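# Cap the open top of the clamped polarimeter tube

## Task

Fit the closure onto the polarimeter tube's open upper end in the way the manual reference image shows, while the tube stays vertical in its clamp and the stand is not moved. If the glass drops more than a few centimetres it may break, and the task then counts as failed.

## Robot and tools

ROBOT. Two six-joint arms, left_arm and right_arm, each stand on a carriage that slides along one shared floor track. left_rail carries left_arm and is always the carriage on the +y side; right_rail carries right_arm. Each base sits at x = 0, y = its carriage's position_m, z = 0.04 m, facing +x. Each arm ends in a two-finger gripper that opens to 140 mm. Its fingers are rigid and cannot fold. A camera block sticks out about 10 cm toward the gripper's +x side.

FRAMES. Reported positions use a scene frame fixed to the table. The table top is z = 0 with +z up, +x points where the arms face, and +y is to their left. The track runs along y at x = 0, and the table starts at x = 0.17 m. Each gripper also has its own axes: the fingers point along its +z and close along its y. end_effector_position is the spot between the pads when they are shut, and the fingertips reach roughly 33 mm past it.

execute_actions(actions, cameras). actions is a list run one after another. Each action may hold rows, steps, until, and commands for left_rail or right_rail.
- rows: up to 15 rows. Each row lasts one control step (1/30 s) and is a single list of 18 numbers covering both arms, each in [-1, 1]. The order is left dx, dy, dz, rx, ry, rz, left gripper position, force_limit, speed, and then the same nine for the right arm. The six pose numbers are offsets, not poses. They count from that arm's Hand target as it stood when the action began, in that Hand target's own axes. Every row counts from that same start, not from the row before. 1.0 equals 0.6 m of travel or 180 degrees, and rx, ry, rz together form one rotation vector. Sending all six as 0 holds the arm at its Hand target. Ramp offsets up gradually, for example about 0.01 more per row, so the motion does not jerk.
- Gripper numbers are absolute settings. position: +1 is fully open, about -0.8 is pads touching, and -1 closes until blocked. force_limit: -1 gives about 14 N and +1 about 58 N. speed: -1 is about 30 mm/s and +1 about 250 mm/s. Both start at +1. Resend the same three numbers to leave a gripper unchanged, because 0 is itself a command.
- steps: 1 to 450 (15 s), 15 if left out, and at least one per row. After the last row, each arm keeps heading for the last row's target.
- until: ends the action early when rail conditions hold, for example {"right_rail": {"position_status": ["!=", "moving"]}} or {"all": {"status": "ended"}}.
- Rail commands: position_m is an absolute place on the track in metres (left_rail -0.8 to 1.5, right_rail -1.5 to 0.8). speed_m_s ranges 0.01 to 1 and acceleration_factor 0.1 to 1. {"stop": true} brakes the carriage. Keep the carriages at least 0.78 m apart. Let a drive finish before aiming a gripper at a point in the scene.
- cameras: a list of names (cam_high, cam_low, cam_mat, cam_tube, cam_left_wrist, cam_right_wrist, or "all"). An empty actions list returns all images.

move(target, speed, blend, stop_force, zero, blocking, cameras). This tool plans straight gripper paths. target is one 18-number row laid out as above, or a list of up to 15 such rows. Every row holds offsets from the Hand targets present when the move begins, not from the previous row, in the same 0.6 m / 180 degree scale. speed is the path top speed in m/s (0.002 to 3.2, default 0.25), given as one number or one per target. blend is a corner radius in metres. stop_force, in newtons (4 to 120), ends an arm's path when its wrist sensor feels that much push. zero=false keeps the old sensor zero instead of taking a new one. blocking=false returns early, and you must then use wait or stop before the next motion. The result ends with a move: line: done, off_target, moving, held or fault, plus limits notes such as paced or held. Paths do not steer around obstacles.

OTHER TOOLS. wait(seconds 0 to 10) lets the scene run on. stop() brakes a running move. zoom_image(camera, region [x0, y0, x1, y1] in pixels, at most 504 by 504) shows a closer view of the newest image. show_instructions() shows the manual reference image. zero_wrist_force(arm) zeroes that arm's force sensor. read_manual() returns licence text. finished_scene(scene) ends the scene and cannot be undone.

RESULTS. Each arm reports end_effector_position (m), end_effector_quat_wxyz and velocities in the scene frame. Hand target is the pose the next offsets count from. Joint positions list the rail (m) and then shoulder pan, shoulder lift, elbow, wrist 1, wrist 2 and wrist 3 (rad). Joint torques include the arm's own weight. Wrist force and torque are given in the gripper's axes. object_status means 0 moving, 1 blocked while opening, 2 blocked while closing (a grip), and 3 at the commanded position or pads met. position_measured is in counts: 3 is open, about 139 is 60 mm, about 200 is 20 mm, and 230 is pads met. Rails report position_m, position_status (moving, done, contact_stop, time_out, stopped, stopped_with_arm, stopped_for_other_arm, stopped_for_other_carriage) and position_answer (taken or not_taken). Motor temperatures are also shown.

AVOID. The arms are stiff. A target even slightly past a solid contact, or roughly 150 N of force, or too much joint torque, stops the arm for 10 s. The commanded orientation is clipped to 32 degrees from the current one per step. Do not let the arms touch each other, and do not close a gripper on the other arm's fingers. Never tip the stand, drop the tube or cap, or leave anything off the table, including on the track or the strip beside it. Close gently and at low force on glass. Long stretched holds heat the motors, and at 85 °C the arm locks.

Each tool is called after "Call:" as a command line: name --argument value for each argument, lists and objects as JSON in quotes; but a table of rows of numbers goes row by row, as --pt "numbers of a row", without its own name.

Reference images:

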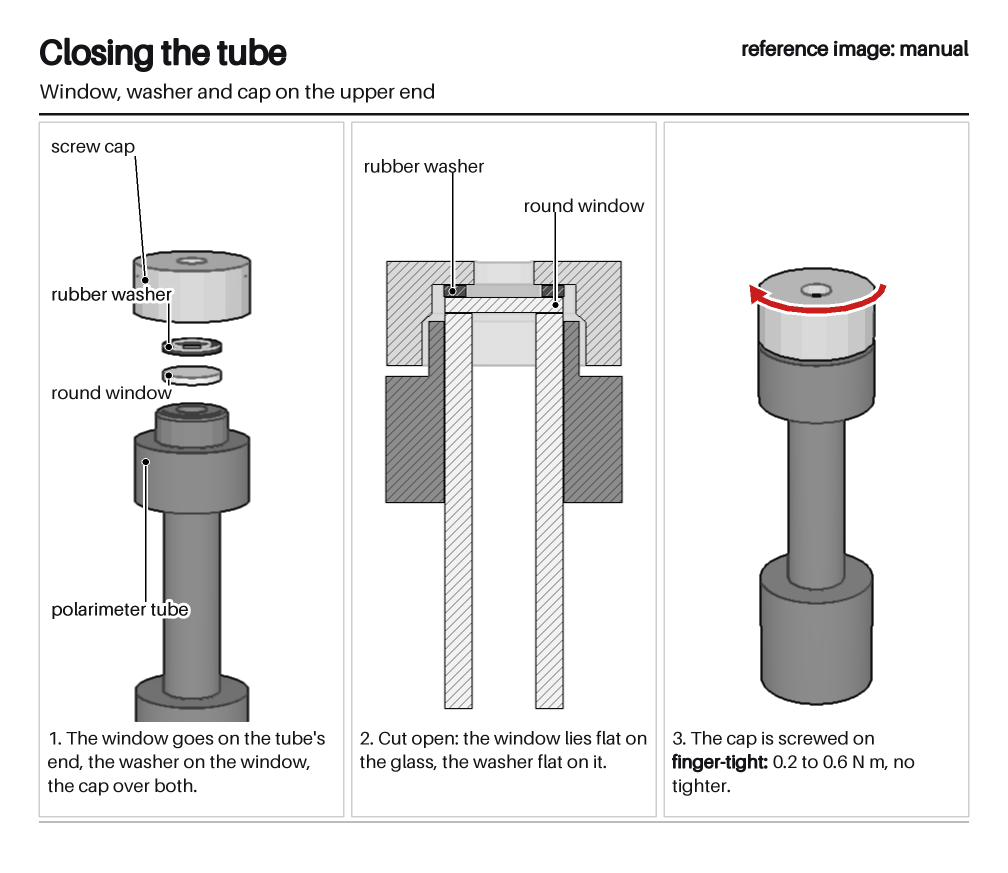

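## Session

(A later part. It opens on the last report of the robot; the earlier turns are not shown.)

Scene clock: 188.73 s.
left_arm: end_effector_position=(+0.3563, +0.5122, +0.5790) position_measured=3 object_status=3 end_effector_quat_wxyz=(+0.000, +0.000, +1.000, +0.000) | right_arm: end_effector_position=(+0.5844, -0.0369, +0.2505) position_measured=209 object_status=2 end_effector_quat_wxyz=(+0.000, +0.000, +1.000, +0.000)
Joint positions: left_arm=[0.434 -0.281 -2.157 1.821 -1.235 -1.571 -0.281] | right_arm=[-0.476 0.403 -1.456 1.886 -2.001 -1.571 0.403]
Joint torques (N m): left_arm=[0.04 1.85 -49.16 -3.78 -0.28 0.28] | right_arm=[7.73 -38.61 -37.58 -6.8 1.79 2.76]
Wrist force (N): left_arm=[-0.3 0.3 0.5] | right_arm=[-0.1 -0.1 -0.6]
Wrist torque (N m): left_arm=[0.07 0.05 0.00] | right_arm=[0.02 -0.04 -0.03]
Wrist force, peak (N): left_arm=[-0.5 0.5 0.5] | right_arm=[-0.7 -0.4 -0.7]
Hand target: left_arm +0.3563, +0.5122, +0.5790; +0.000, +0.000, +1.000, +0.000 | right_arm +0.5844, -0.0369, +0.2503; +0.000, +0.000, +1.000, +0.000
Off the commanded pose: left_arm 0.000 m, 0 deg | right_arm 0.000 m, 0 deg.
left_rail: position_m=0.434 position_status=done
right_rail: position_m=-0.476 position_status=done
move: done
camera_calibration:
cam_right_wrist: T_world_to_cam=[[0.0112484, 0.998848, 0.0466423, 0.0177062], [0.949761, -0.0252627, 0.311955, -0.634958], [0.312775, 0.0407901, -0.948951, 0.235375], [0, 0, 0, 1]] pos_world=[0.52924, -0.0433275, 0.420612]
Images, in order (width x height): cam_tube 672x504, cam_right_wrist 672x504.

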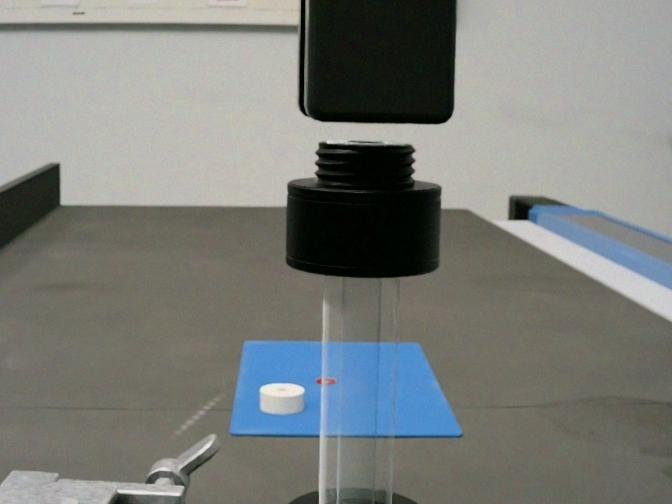

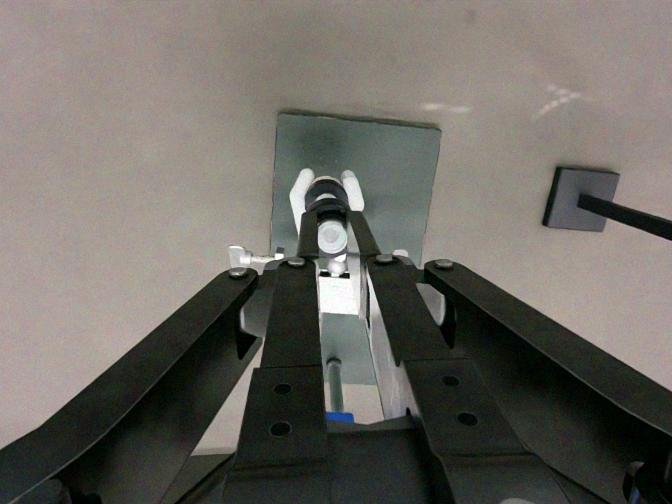

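Call:
move --target '[0,0,0,0,0,0,1,1,1,0,-0.00083,0.0033,0,0,0,-1,-1,-1]' --speed 0.02 --cameras '["cam_right_wrist","cam_tube"]'

Call:
zoom_image --camera "cam_right_wrist" --region '[310, 210, 355, 260]'

Call:
zoom_image --camera "cam_tube" --region '[290, 100, 470, 200]'

Scene clock: 210.13 s.
left_arm: end_effector_position=(+0.3563, +0.5122, +0.5790) position_measured=3 object_status=3 end_effector_quat_wxyz=(+0.000, +0.000, +1.000, +0.000) | right_arm: end_effector_position=(+0.5844, -0.0373, +0.2484) position_measured=209 object_status=2 end_effector_quat_wxyz=(+0.000, +0.000, +1.000, +0.000)
Joint positions: left_arm=[0.434 -0.281 -2.157 1.821 -1.235 -1.571 -0.281] | right_arm=[-0.476 0.403 -1.455 1.889 -2.005 -1.571 0.403]
Joint torques (N m): left_arm=[0.09 2.09 -49.32 -3.48 -0.23 0.44] | right_arm=[-9.21 -36.37 -38.52 -6.91 0.84 -2.19]
Wrist force (N): left_arm=[0.0 0.0 0.0] | right_arm=[-0.3 0.0 -0.2]
Wrist torque (N m): left_arm=[0.00 0.00 -0.01] | right_arm=[0.05 0.02 0.04]
Wrist force, peak (N): left_arm=[0.1 -0.1 0.8] | right_arm=[-0.5 -0.2 -0.9]
Hand target: left_arm +0.3563, +0.5122, +0.5790; +0.000, +0.000, +1.000, +0.000 | right_arm +0.5844, -0.0374, +0.2483; +0.000, +0.000, +1.000, +0.000
Off the commanded pose: left_arm 0.000 m, 0 deg | right_arm 0.000 m, 0 deg.
left_rail: position_m=0.434 position_status=done
right_rail: position_m=-0.476 position_status=done
move: done
camera_calibration:
cam_right_wrist: T_world_to_cam=[[0.0112484, 0.998848, 0.0466423, 0.0183036], [0.949761, -0.0252627, 0.311955, -0.634315], [0.312775, 0.0407901, -0.948951, 0.233402], [0, 0, 0, 1]] pos_world=[0.52924, -0.0438275, 0.418512]
Images, in order (width x height): cam_tube 672x504, cam_right_wrist 672x504.

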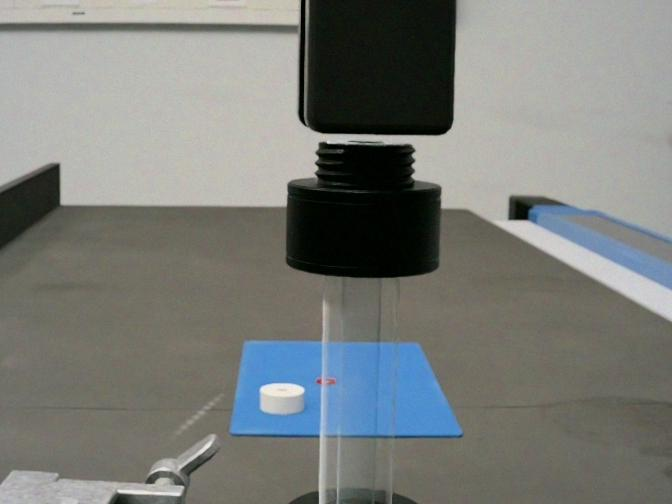

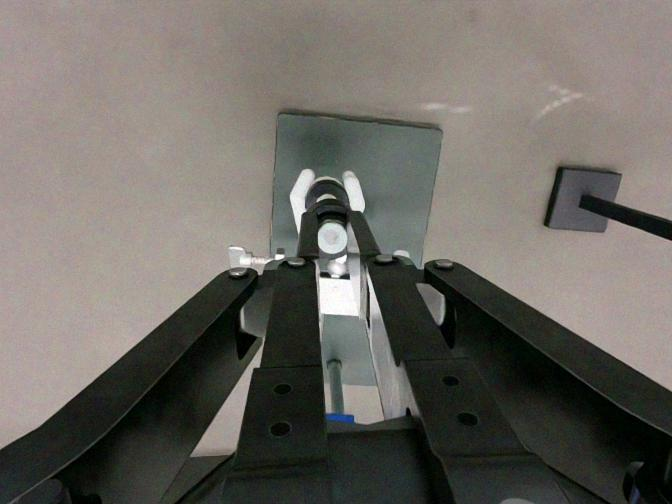

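Scaled by 10.080 from the camera's 672x504 image, which has a finer 960x720 frame.

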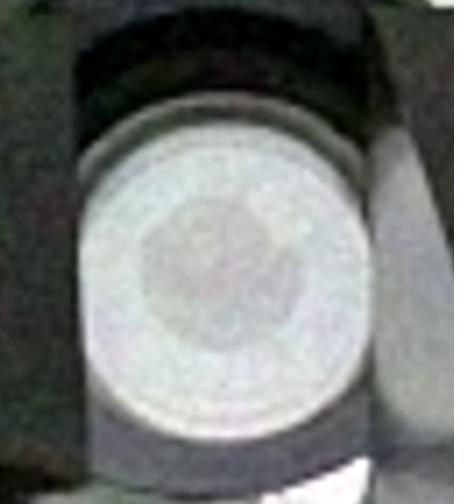

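Scaled by 2.800 from the camera's 672x504 image, which has a finer 960x720 frame.

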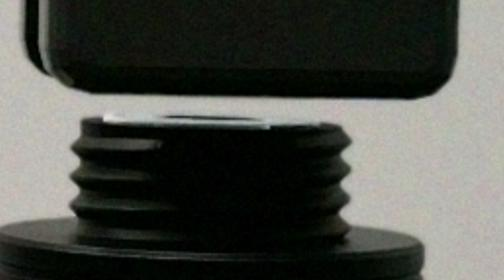

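Call:
move --target '[0,0,0,0,0,0,1,1,1,0,0,0.007,0,0,0,-1,-1,-1]' --speed 0.004 --stop_force 4 --cameras '["cam_right_wrist","cam_tube"]'

Call:
zoom_image --camera "cam_right_wrist" --region '[310, 210, 355, 260]'

Call:
zoom_image --camera "cam_tube" --region '[290, 100, 470, 200]'

Scene clock: 215.77 s.
left_arm: end_effector_position=(+0.3563, +0.5122, +0.5790) position_measured=3 object_status=3 end_effector_quat_wxyz=(+0.000, +0.000, +1.000, +0.000) | right_arm: end_effector_position=(+0.5844, -0.0373, +0.2466) position_measured=209 object_status=2 end_effector_quat_wxyz=(+0.000, +0.000, +1.000, +0.000)
Joint positions: left_arm=[0.434 -0.281 -2.157 1.821 -1.235 -1.571 -0.281] | right_arm=[-0.476 0.403 -1.454 1.891 -2.008 -1.571 0.403]
Joint torques (N m): left_arm=[0.39 2.24 -48.75 -3.41 -0.27 0.42] | right_arm=[-7.05 -61.88 -60.04 -2.3 0.32 -1.96]
Wrist force (N): left_arm=[0.1 0.2 0.5] | right_arm=[0.2 -0.6 -5.0]
Wrist torque (N m): left_arm=[0.04 -0.01 0.01] | right_arm=[-0.03 0.03 0.06]
Wrist force, peak (N): left_arm=[-0.6 0.5 0.2] | right_arm=[0.7 -0.4 -6.7]
Hand target: left_arm +0.3563, +0.5122, +0.5790; +0.000, +0.000, +1.000, +0.000 | right_arm +0.5844, -0.0373, +0.2466; +0.000, +0.000, +1.000, +0.000 (not the last commanded pose)
Off the commanded pose: left_arm 0.000 m, 0 deg | right_arm 0.002 m, 0 deg.
left_rail: position_m=0.434 position_status=done
right_rail: position_m=-0.476 position_status=done
move: contact (right_arm)
camera_calibration:
cam_right_wrist: T_world_to_cam=[[0.0112436, 0.998848, 0.0466408, 0.0183907], [0.949761, -0.0252577, 0.311956, -0.633754], [0.312775, 0.04079, -0.948951, 0.231694], [0, 0, 0, 1]] pos_world=[0.52924, -0.0438275, 0.416712]
Images, in order (width x height): cam_tube 672x504, cam_right_wrist 672x504.

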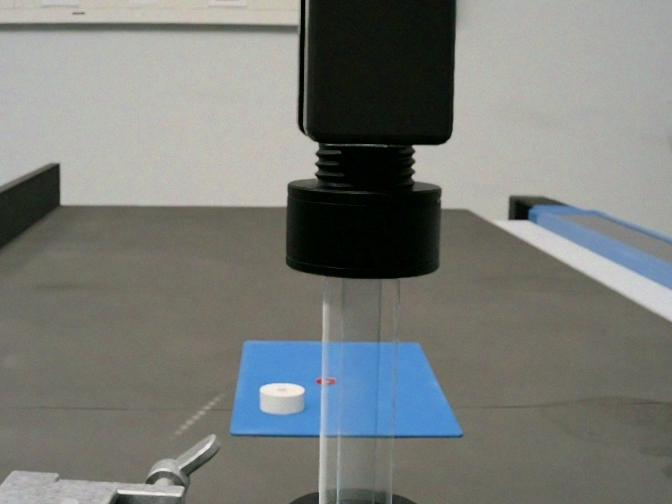

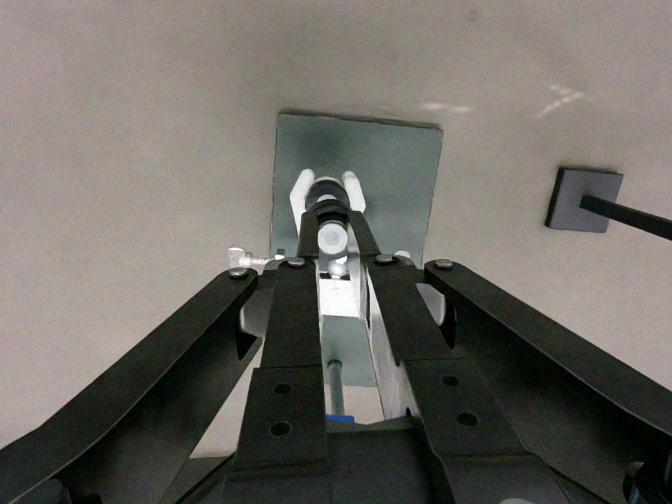

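Scaled by 10.080 from the camera's 672x504 image, which has a finer 960x720 frame.

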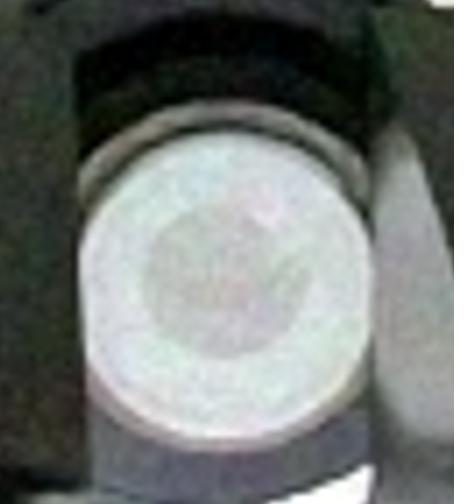

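Scaled by 2.800 from the camera's 672x504 image, which has a finer 960x720 frame.

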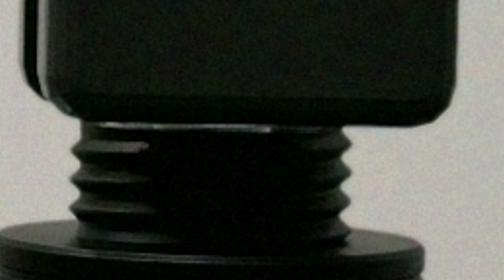

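Call:
execute_actions --actions '[{"rows":[[0,0,0,0,0,0,1,1,1,0,0,0,0,0,0,-0.54,-1,-1]],"steps":25}]'

Call:
move --target '[0,0,0,0,0,0,1,1,1,0,0,-0.05,0,0,0,-0.54,-1,-1]' --speed 0.06 --cameras '["cam_right_wrist","cam_tube"]'

Call:
zoom_image --camera "cam_right_wrist" --region '[300, 190, 370, 260]'

Call:
zoom_image --camera "cam_tube" --region '[290, 100, 470, 200]'

Scene clock: 223.17 s.
left_arm: end_effector_position=(+0.3563, +0.5122, +0.5790) position_measured=3 object_status=3 end_effector_quat_wxyz=(+0.000, +0.000, +1.000, +0.000) | right_arm: end_effector_position=(+0.5844, -0.0373, +0.2466) position_measured=197 object_status=3 end_effector_quat_wxyz=(+0.000, +0.000, +1.000, +0.000)
Joint positions: left_arm=[0.434 -0.281 -2.157 1.821 -1.235 -1.571 -0.281] | right_arm=[-0.476 0.403 -1.454 1.891 -2.008 -1.571 0.403]
Joint torques (N m): left_arm=[0.5 2.01 -49.57 -3.19 -0.24 0.66] | right_arm=[-5.38 -60 -59.03 -4.7 0.56 -1.78]
Wrist force (N): left_arm=[-0.5 0.2 0.3] | right_arm=[-0.1 -0.2 -0.1]
Wrist torque (N m): left_arm=[0.04 0.12 0.00] | right_arm=[0.00 -0.02 0.05]
Wrist force, peak (N): left_arm=[0.4 0.6 0.4] | right_arm=[0.2 -0.4 -5.6]
Hand target: left_arm +0.3563, +0.5122, +0.5790; +0.000, +0.000, +1.000, +0.000 | right_arm +0.5844, -0.0373, +0.2466; +0.000, +0.000, +1.000, +0.000
Off the commanded pose: left_arm 0.000 m, 0 deg | right_arm 0.000 m, 0 deg.
left_rail: position_m=0.434 position_status=done
right_rail: position_m=-0.476 position_status=done

Scene clock: 224.17 s.
left_arm: end_effector_position=(+0.3563, +0.5122, +0.5790) position_measured=3 object_status=3 end_effector_quat_wxyz=(+0.000, +0.000, +1.000, +0.000) | right_arm: end_effector_position=(+0.5844, -0.0373, +0.2765) position_measured=197 object_status=3 end_effector_quat_wxyz=(+0.000, +0.000, +1.000, +0.000) end_effector_velocity=(-0.001, +0.000, +0.001) end_effector_angular_velocity=(-0.001, +0.002, +0.001)
Joint positions: left_arm=[0.434 -0.281 -2.157 1.821 -1.235 -1.571 -0.281] | right_arm=[-0.476 0.403 -1.474 1.857 -1.954 -1.571 0.403]
Joint velocities: left_arm=[within noise] | right_arm=[0 0.001 -0.001 -0.002 0.005 0 0]
Joint torques (N m): left_arm=[1.16 2.43 -49.34 -3.55 -0.32 0.35] | right_arm=[-1.92 -63.65 -62.45 -2.88 0.6 -1.46]
Wrist force (N): left_arm=[0.1 0.2 -0.1] | right_arm=[-0.2 0.2 -0.3]
Wrist torque (N m): left_arm=[0.04 -0.03 0.00] | right_arm=[0.07 0.00 0.07]
Wrist force, peak (N): left_arm=[-0.3 0.1 0.6] | right_arm=[-0.3 -0.3 -1.0]
Hand target: left_arm +0.3563, +0.5122, +0.5790; +0.000, +0.000, +1.000, +0.000 | right_arm +0.5844, -0.0373, +0.2766; +0.000, +0.000, +1.000, +0.000
Off the commanded pose: left_arm 0.000 m, 0 deg | right_arm 0.000 m, 0 deg.
left_rail: position_m=0.434 position_status=done
right_rail: position_m=-0.476 position_status=done
move: done
camera_calibration:
cam_right_wrist: T_world_to_cam=[[0.0112453, 0.998848, 0.0466413, 0.0169997], [0.949761, -0.0252595, 0.311956, -0.64305], [0.312775, 0.0407901, -0.948951, 0.259973], [0, 0, 0, 1]] pos_world=[0.52924, -0.0438275, 0.446512]
Images, in order (width x height): cam_tube 672x504, cam_right_wrist 672x504.

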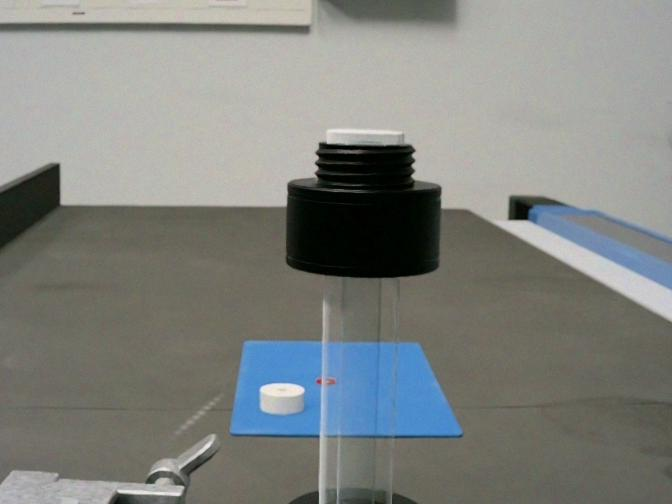

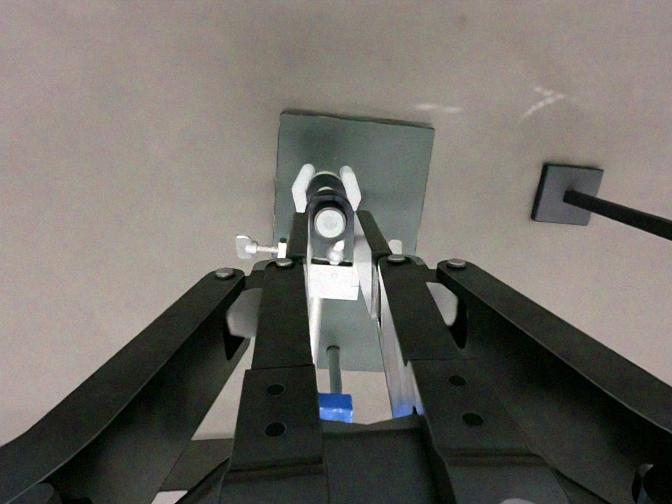

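Scaled by 7.200 from the camera's 672x504 image, which has a finer 960x720 frame.

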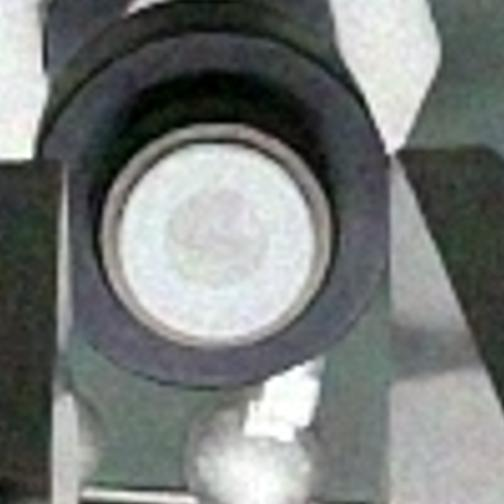

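Scaled by 2.800 from the camera's 672x504 image, which has a finer 960x720 frame.

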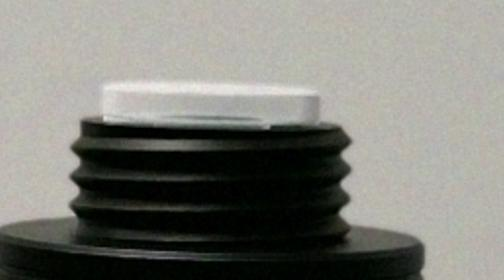

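Call:
move --pt "0 0 0 0 0 0 1 1 1 0 0 -0.04 0 0 0 -0.54 -1 -1" --pt "0 0 0 0 0 0 1 1 1 0.0823 -0.96 0.361 0 0 0 -0.54 -1 -1" --speed '[0.15,0.3]' --blend '[0.02,0]' --cameras '["cam_right_wrist","cam_mat","cam_tube"]'

Call:
zoom_image --camera "cam_right_wrist" --region '[230, 150, 430, 300]'

Scene clock: 234.53 s.
left_arm: end_effector_position=(+0.3563, +0.5122, +0.5790) position_measured=3 object_status=3 end_effector_quat_wxyz=(+0.000, +0.000, +1.000, +0.000) | right_arm: end_effector_position=(+0.5350, -0.6132, +0.0601) position_measured=197 object_status=3 end_effector_quat_wxyz=(+0.000, +0.000, +1.000, +0.000)
Joint positions: left_arm=[0.434 -0.281 -2.157 1.821 -1.235 -1.571 -0.281] | right_arm=[-0.476 -0.572 -1.522 2.378 -2.428 -1.571 -0.572]
Joint torques (N m): left_arm=[-1.01 2.01 -49.59 -3.13 -0.49 0.33] | right_arm=[-8.33 -19.34 -49.25 -6.57 3.99 -2.53]
Wrist force (N): left_arm=[0.0 -0.1 0.6] | right_arm=[-0.1 -0.1 -0.4]
Wrist torque (N m): left_arm=[-0.01 0.00 0.00] | right_arm=[-0.02 0.00 0.34]
Wrist force, peak (N): left_arm=[-0.1 0.7 0.5] | right_arm=[-0.6 1.9 -2.6]
Hand target: left_arm +0.3563, +0.5122, +0.5790; +0.000, +0.000, +1.000, +0.000 | right_arm +0.5350, -0.6133, +0.0600; +0.000, +0.000, +1.000, +0.000
Off the commanded pose: left_arm 0.000 m, 0 deg | right_arm 0.000 m, 0 deg.
left_rail: position_m=0.434 position_status=done
right_rail: position_m=-0.476 position_status=done
move: done; blend cut to 0.012 m at target 1
camera_calibration:
cam_right_wrist: T_world_to_cam=[[0.0113433, 0.998846, 0.0466729, 0.602725], [0.949789, -0.0253585, 0.311861, -0.543253], [0.312684, 0.0407919, -0.948981, 0.0937035], [0, 0, 0, 1]] pos_world=[0.47984, -0.619628, 0.230211]
Images, in order (width x height): cam_mat 672x504, cam_tube 672x504, cam_right_wrist 672x504.

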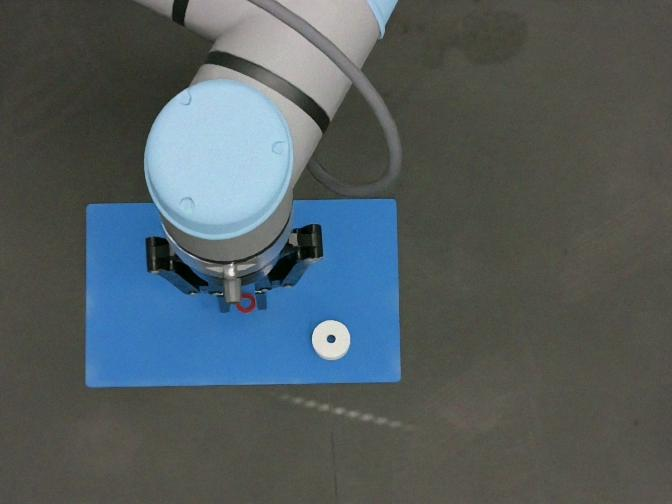

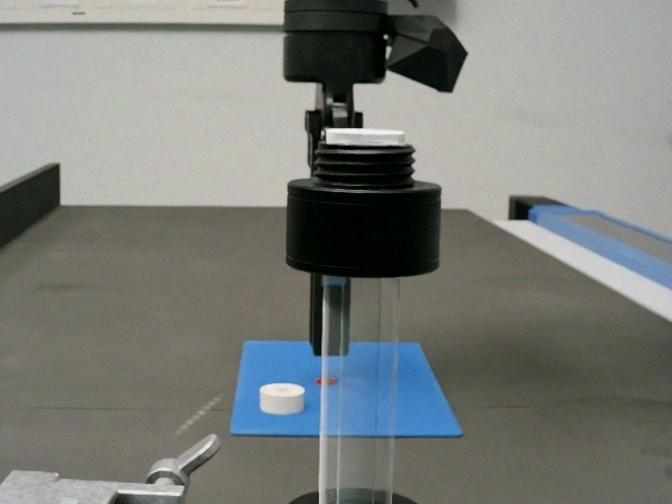

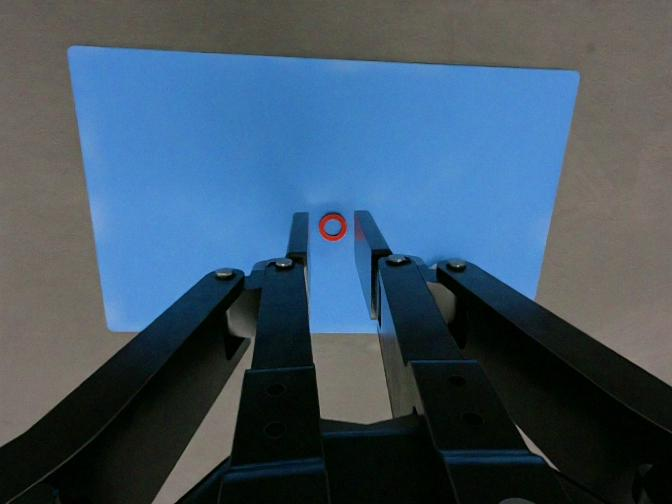

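Scaled by 2.520 from the camera's 672x504 image, which has a finer 960x720 frame.

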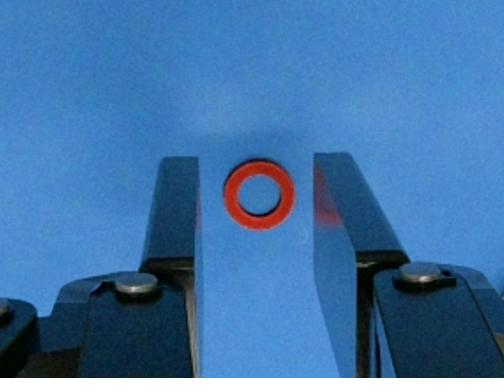

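Call:
move --target '[0,0,0,0,0,0,1,1,1,-0.0007,0.002,0.0325,0,0,0,-0.54,-1,-1]' --speed 0.1

Call:
move --target '[0,0,0,0,0,0,1,1,1,0,0,0.012,0,0,0,-0.54,-1,-1]' --speed 0.004 --stop_force 4 --cameras '["cam_right_wrist"]'

Call:
zoom_image --camera "cam_right_wrist" --region '[290, 190, 380, 270]'

Scene clock: 245.50 s.
left_arm: end_effector_position=(+0.3563, +0.5122, +0.5790) position_measured=3 object_status=3 end_effector_quat_wxyz=(+0.000, +0.000, +1.000, +0.000) | right_arm: end_effector_position=(+0.5355, -0.6121, +0.0407) position_measured=197 object_status=3 end_effector_quat_wxyz=(+0.000, +0.000, +1.000, +0.000)
Joint positions: left_arm=[0.434 -0.281 -2.157 1.821 -1.235 -1.571 -0.281] | right_arm=[-0.476 -0.57 -1.486 2.392 -2.477 -1.571 -0.57]
Joint torques (N m): left_arm=[-0.4 1.67 -50 -2.89 -0.35 0.52] | right_arm=[8.08 -25.58 -22.21 -6.72 3.39 2.56]
Wrist force (N): left_arm=[-0.2 0.5 -0.1] | right_arm=[-0.6 0.2 -0.6]
Wrist torque (N m): left_arm=[0.12 0.04 0.00] | right_arm=[0.06 0.13 0.03]
Wrist force, peak (N): left_arm=[0.9 0.1 -0.2] | right_arm=[-0.4 0.3 -1.0]
Hand target: left_arm +0.3563, +0.5122, +0.5790; +0.000, +0.000, +1.000, +0.000 | right_arm +0.5355, -0.6121, +0.0405; +0.000, +0.000, +1.000, +0.000
Off the commanded pose: left_arm 0.000 m, 0 deg | right_arm 0.000 m, 0 deg.
left_rail: position_m=0.434 position_status=done
right_rail: position_m=-0.476 position_status=done
move: done

Scene clock: 247.63 s.
left_arm: end_effector_position=(+0.3563, +0.5122, +0.5790) position_measured=3 object_status=3 end_effector_quat_wxyz=(+0.000, +0.000, +1.000, +0.000) | right_arm: end_effector_position=(+0.5354, -0.6121, +0.0363) position_measured=197 object_status=3 end_effector_quat_wxyz=(+0.000, +0.000, +1.000, +0.000)
Joint positions: left_arm=[0.434 -0.281 -2.157 1.821 -1.235 -1.571 -0.281] | right_arm=[-0.476 -0.57 -1.477 2.395 -2.488 -1.571 -0.57]
Joint torques (N m): left_arm=[0.31 0.12 -49.09 -2.95 -0.37 0.76] | right_arm=[6.29 -46.58 -40.01 -1.75 1.34 2.81]
Wrist force (N): left_arm=[-0.1 0.3 0.2] | right_arm=[-0.9 -0.8 -4.8]
Wrist torque (N m): left_arm=[0.08 0.01 0.01] | right_arm=[0.05 0.08 0.03]
Wrist force, peak (N): left_arm=[-0.5 0.2 0.4] | right_arm=[3.3 1.5 -12.6]
Hand target: left_arm +0.3563, +0.5122, +0.5790; +0.000, +0.000, +1.000, +0.000 | right_arm +0.5355, -0.6121, +0.0364; +0.000, +0.000, +1.000, +0.000 (not the last commanded pose)
Off the commanded pose: left_arm 0.000 m, 0 deg | right_arm 0.003 m, 0 deg.
left_rail: position_m=0.434 position_status=done
right_rail: position_m=-0.476 position_status=done
move: contact (right_arm)
camera_calibration:
cam_right_wrist: T_world_to_cam=[[0.0113116, 0.998842, 0.0467675, 0.602826], [0.94979, -0.0253579, 0.311858, -0.536185], [0.312683, 0.0408917, -0.948977, 0.0710136], [0, 0, 0, 1]] pos_world=[0.48024, -0.618628, 0.206411]
Images, in order (width x height): cam_right_wrist 672x504.

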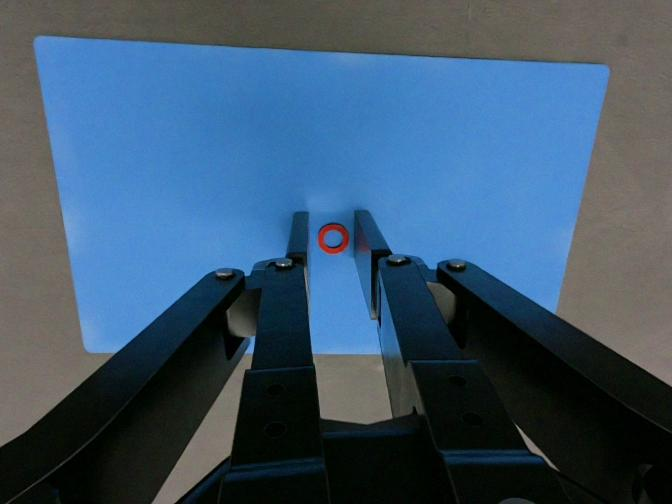

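Scaled by 5.600 from the camera's 672x504 image, which has a finer 960x720 frame.

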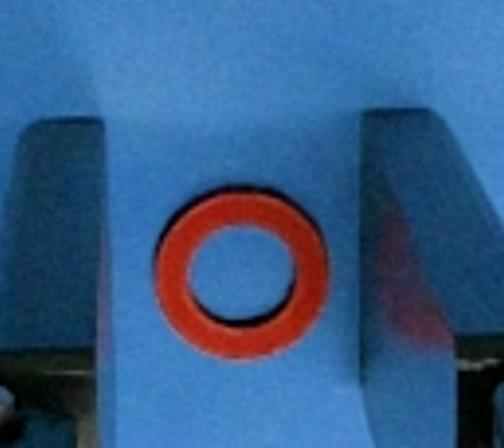

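Call:
execute_actions --actions '[{"rows":[[0,0,0,0,0,0,1,1,1,0,0,-0.00083,0,0,0,-0.54,-1,-1],[0,0,0,0,0,0,1,1,1,0,0.001,-0.00083,0,0,0,-0.54,-1,-1]],"steps":15},{"rows":[[0,0,0,0,0,0,1,1,1,0,0,0,0,0,0,-1,-1,-1]],"steps":45}]' --cameras '["cam_right_wrist"]'

Call:
zoom_image --camera "cam_right_wrist" --region '[290, 190, 380, 270]'

Scene clock: 254.83 s.
left_arm: end_effector_position=(+0.3563, +0.5122, +0.5790) position_measured=3 object_status=3 end_effector_quat_wxyz=(+0.000, +0.000, +1.000, +0.000) | right_arm: end_effector_position=(+0.5355, -0.6115, +0.0369) position_measured=209 object_status=2 end_effector_quat_wxyz=(+0.000, +0.000, +1.000, +0.000)
Joint positions: left_arm=[0.434 -0.281 -2.157 1.821 -1.235 -1.571 -0.281] | right_arm=[-0.476 -0.569 -1.479 2.395 -2.487 -1.571 -0.569]
Joint torques (N m): left_arm=[0.29 2.17 -49.91 -2.97 -0.27 0.4] | right_arm=[10.68 -47.63 -45.5 -2.25 1.45 2.69]
Wrist force (N): left_arm=[0.1 0.0 0.1] | right_arm=[-0.3 -0.4 -1.0]
Wrist torque (N m): left_arm=[-0.01 -0.03 0.00] | right_arm=[-0.06 0.14 0.03]
Wrist force, peak (N): left_arm=[0.3 0.2 0.7] | right_arm=[-0.8 -0.8 -5.1]
Hand target: left_arm +0.3563, +0.5122, +0.5790; +0.000, +0.000, +1.000, +0.000 | right_arm +0.5355, -0.6115, +0.0369; +0.000, +0.000, +1.000, +0.000
Off the commanded pose: left_arm 0.000 m, 0 deg | right_arm 0.000 m, 0 deg.
left_rail: position_m=0.434 position_status=done
right_rail: position_m=-0.476 position_status=done
camera_calibration:
cam_right_wrist: T_world_to_cam=[[0.0112453, 0.998848, 0.0466413, 0.602259], [0.949761, -0.0252595, 0.311956, -0.536397], [0.312775, 0.0407901, -0.948951, 0.0714154], [0, 0, 0, 1]] pos_world=[0.48034, -0.618028, 0.207012]
Images, in order (width x height): cam_right_wrist 672x504.

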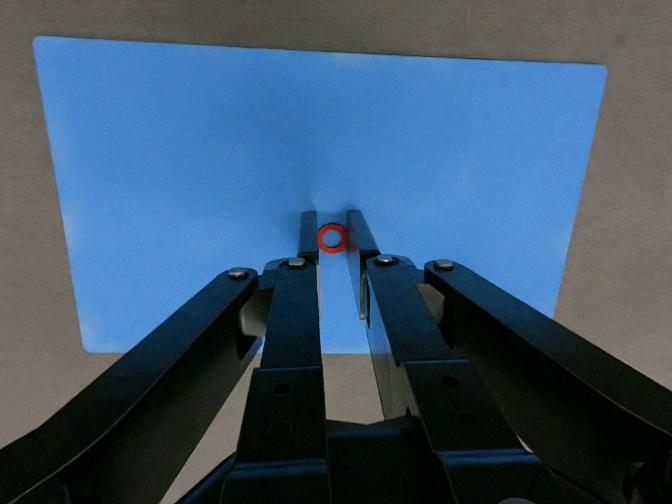

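Scaled by 5.600 from the camera's 672x504 image, which has a finer 960x720 frame.

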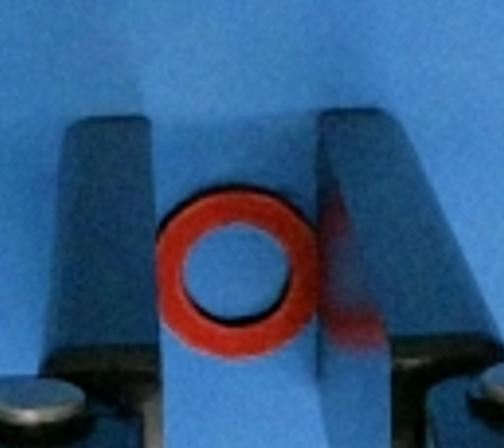

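Call:
move --pt "0 0 0 0 0 0 1 1 1 0 0 -0.08 0 0 0 -1 -1 -1" --pt "0 0 0 0 0 0 1 1 1 -0.0815 0.957 -0.4385 0 0 0 -1 -1 -1" --pt "0 0 0 0 0 0 1 1 1 -0.0815 0.957 -0.375 0 0 0 -1 -1 -1" --speed '[0.1,0.3,0.1]' --blend '[0.03,0.01,0]' --cameras '["cam_right_wrist","cam_tube"]'

Call:
zoom_image --camera "cam_right_wrist" --region '[290, 190, 380, 270]'

Call:
zoom_image --camera "cam_tube" --region '[280, 30, 480, 200]'

Scene clock: 266.30 s.
left_arm: end_effector_position=(+0.3563, +0.5122, +0.5790) position_measured=3 object_status=3 end_effector_quat_wxyz=(+0.000, +0.000, +1.000, +0.000) | right_arm: end_effector_position=(+0.5843, -0.0374, +0.2621) position_measured=209 object_status=2 end_effector_quat_wxyz=(+0.000, +0.000, +1.000, +0.000)
Joint positions: left_arm=[0.434 -0.281 -2.157 1.821 -1.235 -1.571 -0.281] | right_arm=[-0.476 0.403 -1.465 1.873 -1.98 -1.571 0.403]
Joint torques (N m): left_arm=[0.57 1.52 -50.18 -3.14 -0.12 0.38] | right_arm=[9.62 -36.42 -36.75 -6.86 -4.12 2.55]
Wrist force (N): left_arm=[0.2 0.2 0.2] | right_arm=[-0.2 -0.1 -0.3]
Wrist torque (N m): left_arm=[0.04 -0.05 0.00] | right_arm=[0.01 0.00 -0.02]
Wrist force, peak (N): left_arm=[-0.5 0.4 0.9] | right_arm=[0.1 2.1 -2.0]
Hand target: left_arm +0.3563, +0.5122, +0.5790; +0.000, +0.000, +1.000, +0.000 | right_arm +0.5843, -0.0373, +0.2619; +0.000, +0.000, +1.000, +0.000
Off the commanded pose: left_arm 0.000 m, 0 deg | right_arm 0.000 m, 0 deg.
left_rail: position_m=0.434 position_status=done
right_rail: position_m=-0.476 position_status=done
move: done; blend cut to 0.024 m at target 1
camera_calibration:
cam_right_wrist: T_world_to_cam=[[0.0112453, 0.998848, 0.0466413, 0.0176678], [0.949761, -0.0252595, 0.311956, -0.638494], [0.312775, 0.0407901, -0.948951, 0.246434], [0, 0, 0, 1]] pos_world=[0.52914, -0.0438275, 0.432212]
Images, in order (width x height): cam_tube 672x504, cam_right_wrist 672x504.

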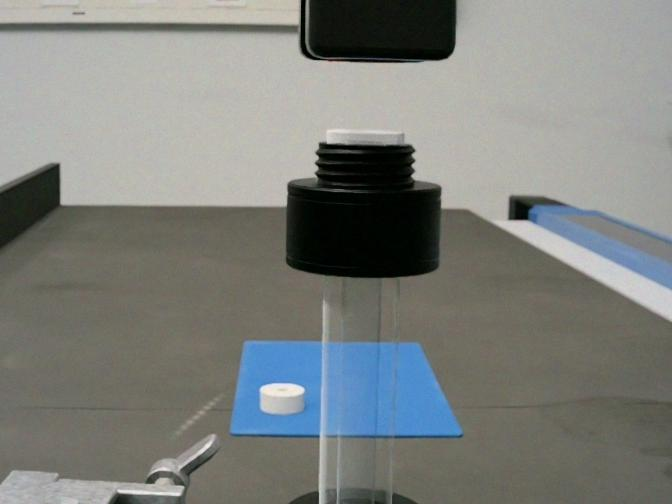

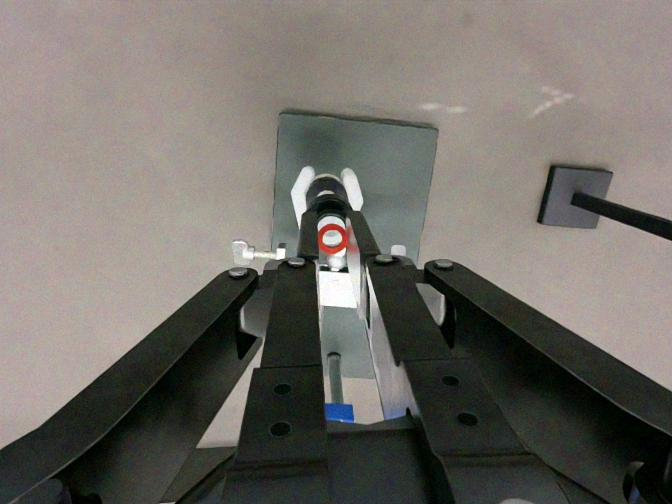

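Scaled by 5.600 from the camera's 672x504 image, which has a finer 960x720 frame.

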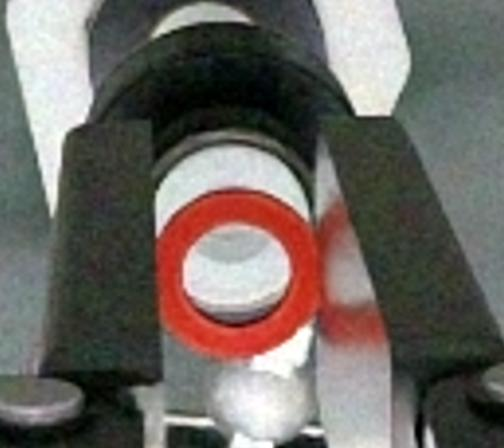

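Scaled by 2.520 from the camera's 672x504 image, which has a finer 960x720 frame.

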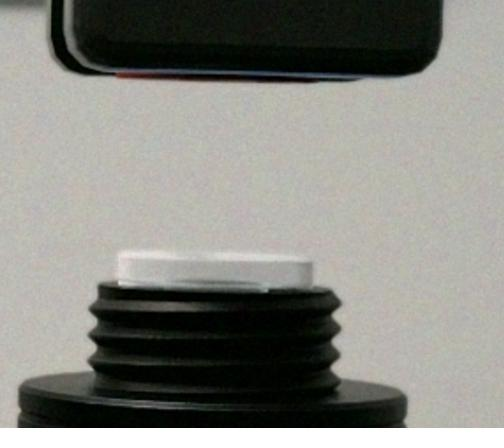

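Call:
move --target '[0,0,0,0,0,0,1,1,1,0,0,0.0165,0,0,0,-1,-1,-1]' --speed 0.04 --cameras '["cam_right_wrist","cam_tube"]'

Call:
zoom_image --camera "cam_right_wrist" --region '[310, 210, 355, 260]'

Call:
zoom_image --camera "cam_tube" --region '[290, 80, 470, 200]'

Scene clock: 277.97 s.
left_arm: end_effector_position=(+0.3563, +0.5122, +0.5790) position_measured=3 object_status=3 end_effector_quat_wxyz=(+0.000, +0.000, +1.000, +0.000) | right_arm: end_effector_position=(+0.5843, -0.0373, +0.2522) position_measured=209 object_status=2 end_effector_quat_wxyz=(+0.000, +0.000, +1.000, +0.000)
Joint positions: left_arm=[0.434 -0.281 -2.157 1.821 -1.235 -1.571 -0.281] | right_arm=[-0.476 0.403 -1.458 1.885 -1.998 -1.571 0.403]
Joint torques (N m): left_arm=[-0.95 0.66 -50 -3.12 -0.36 0.39] | right_arm=[8.94 -37.26 -35.86 -7.02 -4.14 2.88]
Wrist force (N): left_arm=[0.1 -0.1 -0.2] | right_arm=[-0.5 0.1 -0.5]
Wrist torque (N m): left_arm=[-0.02 -0.01 0.00] | right_arm=[0.06 0.06 -0.02]
Wrist force, peak (N): left_arm=[0.0 0.1 0.7] | right_arm=[-0.6 -0.4 -0.7]
Hand target: left_arm +0.3563, +0.5122, +0.5790; +0.000, +0.000, +1.000, +0.000 | right_arm +0.5843, -0.0373, +0.2520; +0.000, +0.000, +1.000, +0.000
Off the commanded pose: left_arm 0.000 m, 0 deg | right_arm 0.000 m, 0 deg.
left_rail: position_m=0.434 position_status=done
right_rail: position_m=-0.476 position_status=done
move: done
camera_calibration:
cam_right_wrist: T_world_to_cam=[[0.0112436, 0.998848, 0.0466408, 0.0181295], [0.949761, -0.0252577, 0.311956, -0.635501], [0.312775, 0.04079, -0.948951, 0.237008], [0, 0, 0, 1]] pos_world=[0.52924, -0.0438275, 0.422312]
Images, in order (width x height): cam_tube 672x504, cam_right_wrist 672x504.

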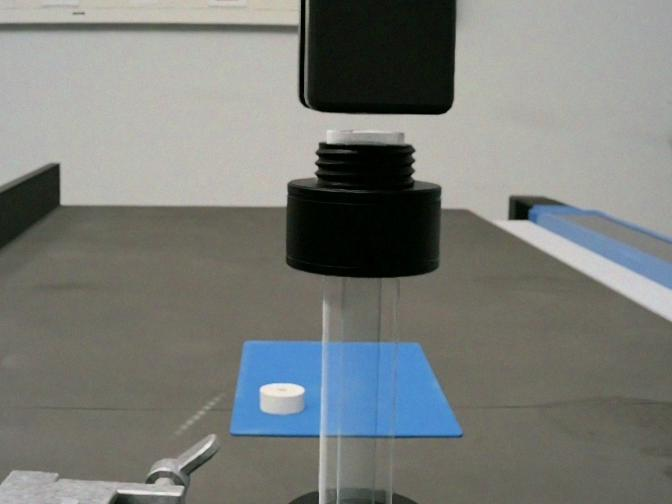

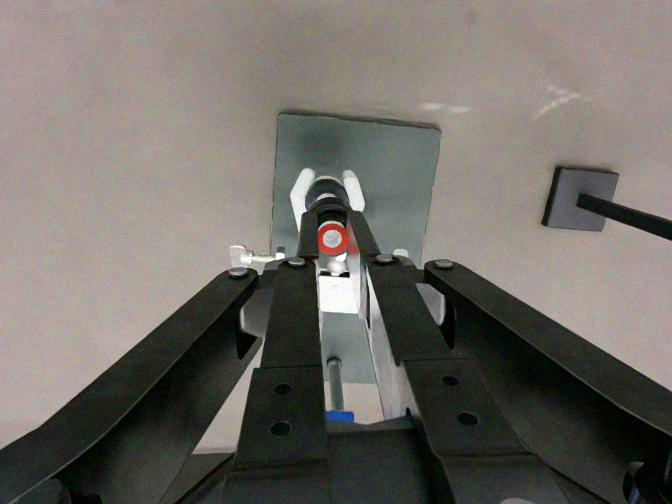

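Scaled by 10.080 from the camera's 672x504 image, which has a finer 960x720 frame.

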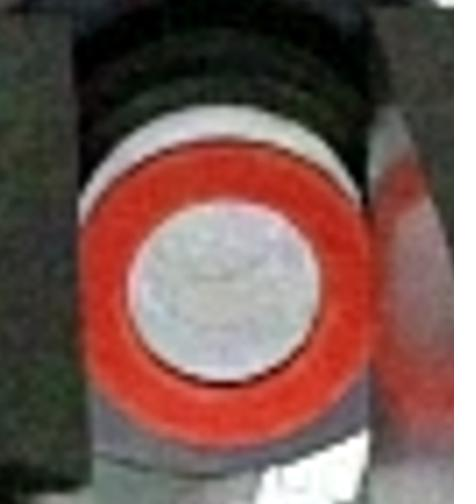

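Scaled by 2.800 from the camera's 672x504 image, which has a finer 960x720 frame.

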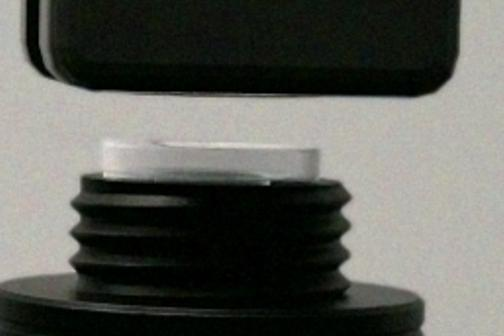

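Call:
zoom_image --camera "cam_tube" --region '[300, 90, 430, 180]'

Call:
zoom_image --camera "cam_right_wrist" --region '[310, 215, 355, 245]'

Scaled by 3.877 from the camera's 672x504 image, which has a finer 960x720 frame.

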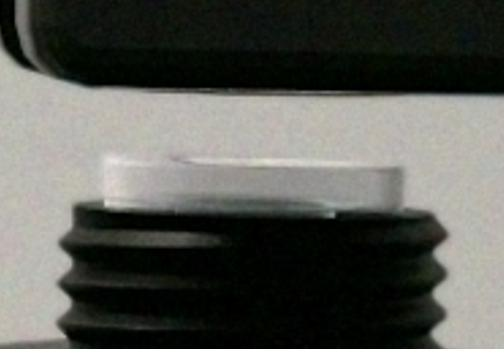

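Scaled by 11.200 from the camera's 672x504 image, which has a finer 960x720 frame.

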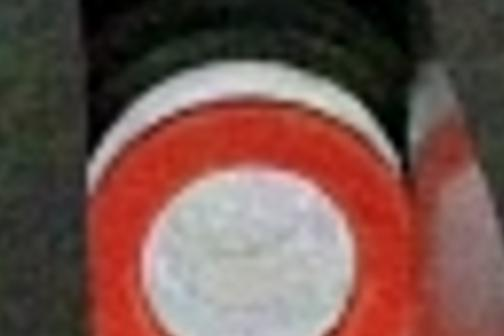

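Call:
move --target '[0,0,0,0,0,0,1,1,1,-0.0002,0,0.012,0,0,0,-1,-1,-1]' --speed 0.005 --stop_force 4 --cameras '["cam_right_wrist","cam_tube"]'

Call:
zoom_image --camera "cam_right_wrist" --region '[310, 210, 355, 260]'

Call:
zoom_image --camera "cam_tube" --region '[290, 100, 470, 200]'

Scene clock: 298.57 s.
left_arm: end_effector_position=(+0.3563, +0.5122, +0.5790) position_measured=3 object_status=3 end_effector_quat_wxyz=(+0.000, +0.000, +1.000, +0.000) | right_arm: end_effector_position=(+0.5844, -0.0373, +0.2485) position_measured=209 object_status=2 end_effector_quat_wxyz=(+0.000, +0.000, +1.000, +0.000)
Joint positions: left_arm=[0.434 -0.281 -2.157 1.821 -1.235 -1.571 -0.281] | right_arm=[-0.476 0.403 -1.455 1.889 -2.005 -1.571 0.403]
Joint torques (N m): left_arm=[0.18 1.53 -50.2 -2.95 -0.22 0.51] | right_arm=[-2.26 -61.75 -59.36 -2.55 -3.27 0.14]
Wrist force (N): left_arm=[0.5 -0.3 0.4] | right_arm=[0.2 -0.5 -4.8]
Wrist torque (N m): left_arm=[-0.06 -0.11 0.00] | right_arm=[-0.02 0.05 -0.02]
Wrist force, peak (N): left_arm=[0.2 0.8 0.2] | right_arm=[0.2 -0.1 -6.9]
Hand target: left_arm +0.3563, +0.5122, +0.5790; +0.000, +0.000, +1.000, +0.000 | right_arm +0.5844, -0.0373, +0.2485; +0.000, +0.000, +1.000, +0.000 (not the last commanded pose)
Off the commanded pose: left_arm 0.000 m, 0 deg | right_arm 0.004 m, 0 deg.
left_rail: position_m=0.434 position_status=done
right_rail: position_m=-0.476 position_status=done
move: contact (right_arm)
camera_calibration:
cam_right_wrist: T_world_to_cam=[[0.0112453, 0.998848, 0.0466413, 0.018301], [0.949761, -0.0252595, 0.311956, -0.634347], [0.312775, 0.0407901, -0.948951, 0.233497], [0, 0, 0, 1]] pos_world=[0.52924, -0.0438275, 0.418612]
Images, in order (width x height): cam_tube 672x504, cam_right_wrist 672x504.

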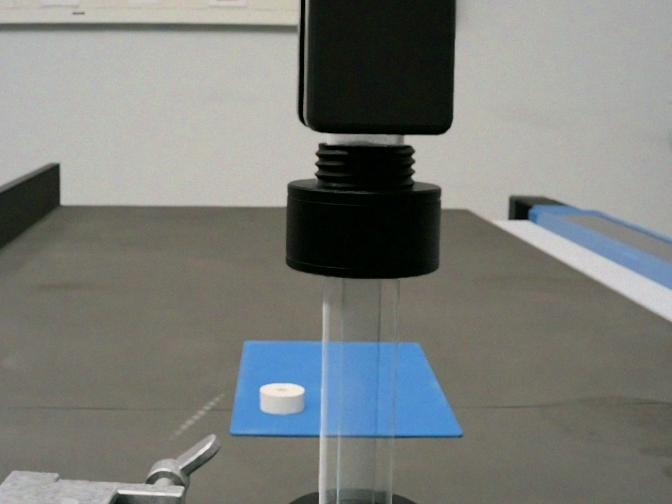

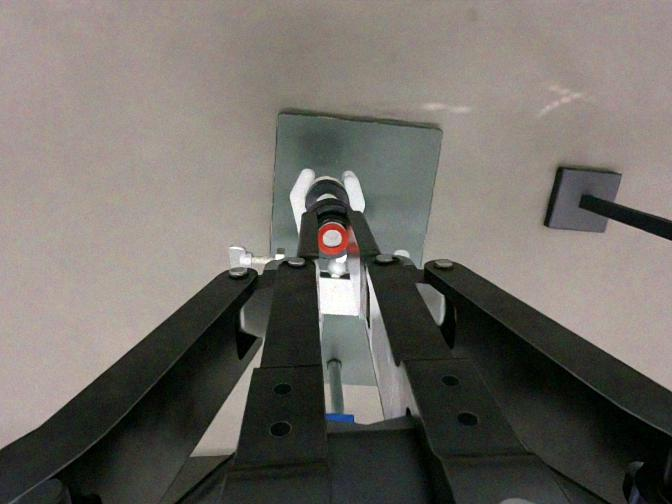

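Scaled by 10.080 from the camera's 672x504 image, which has a finer 960x720 frame.

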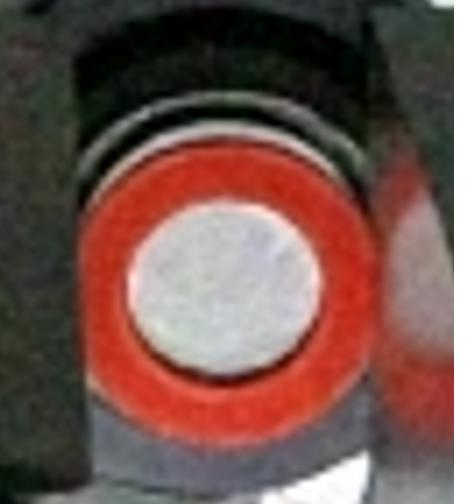

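Scaled by 2.800 from the camera's 672x504 image, which has a finer 960x720 frame.

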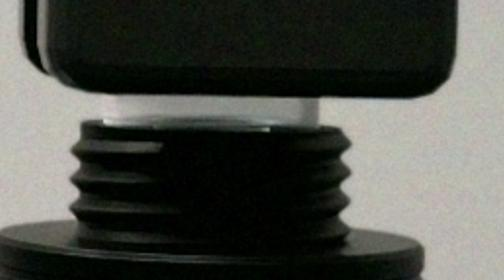

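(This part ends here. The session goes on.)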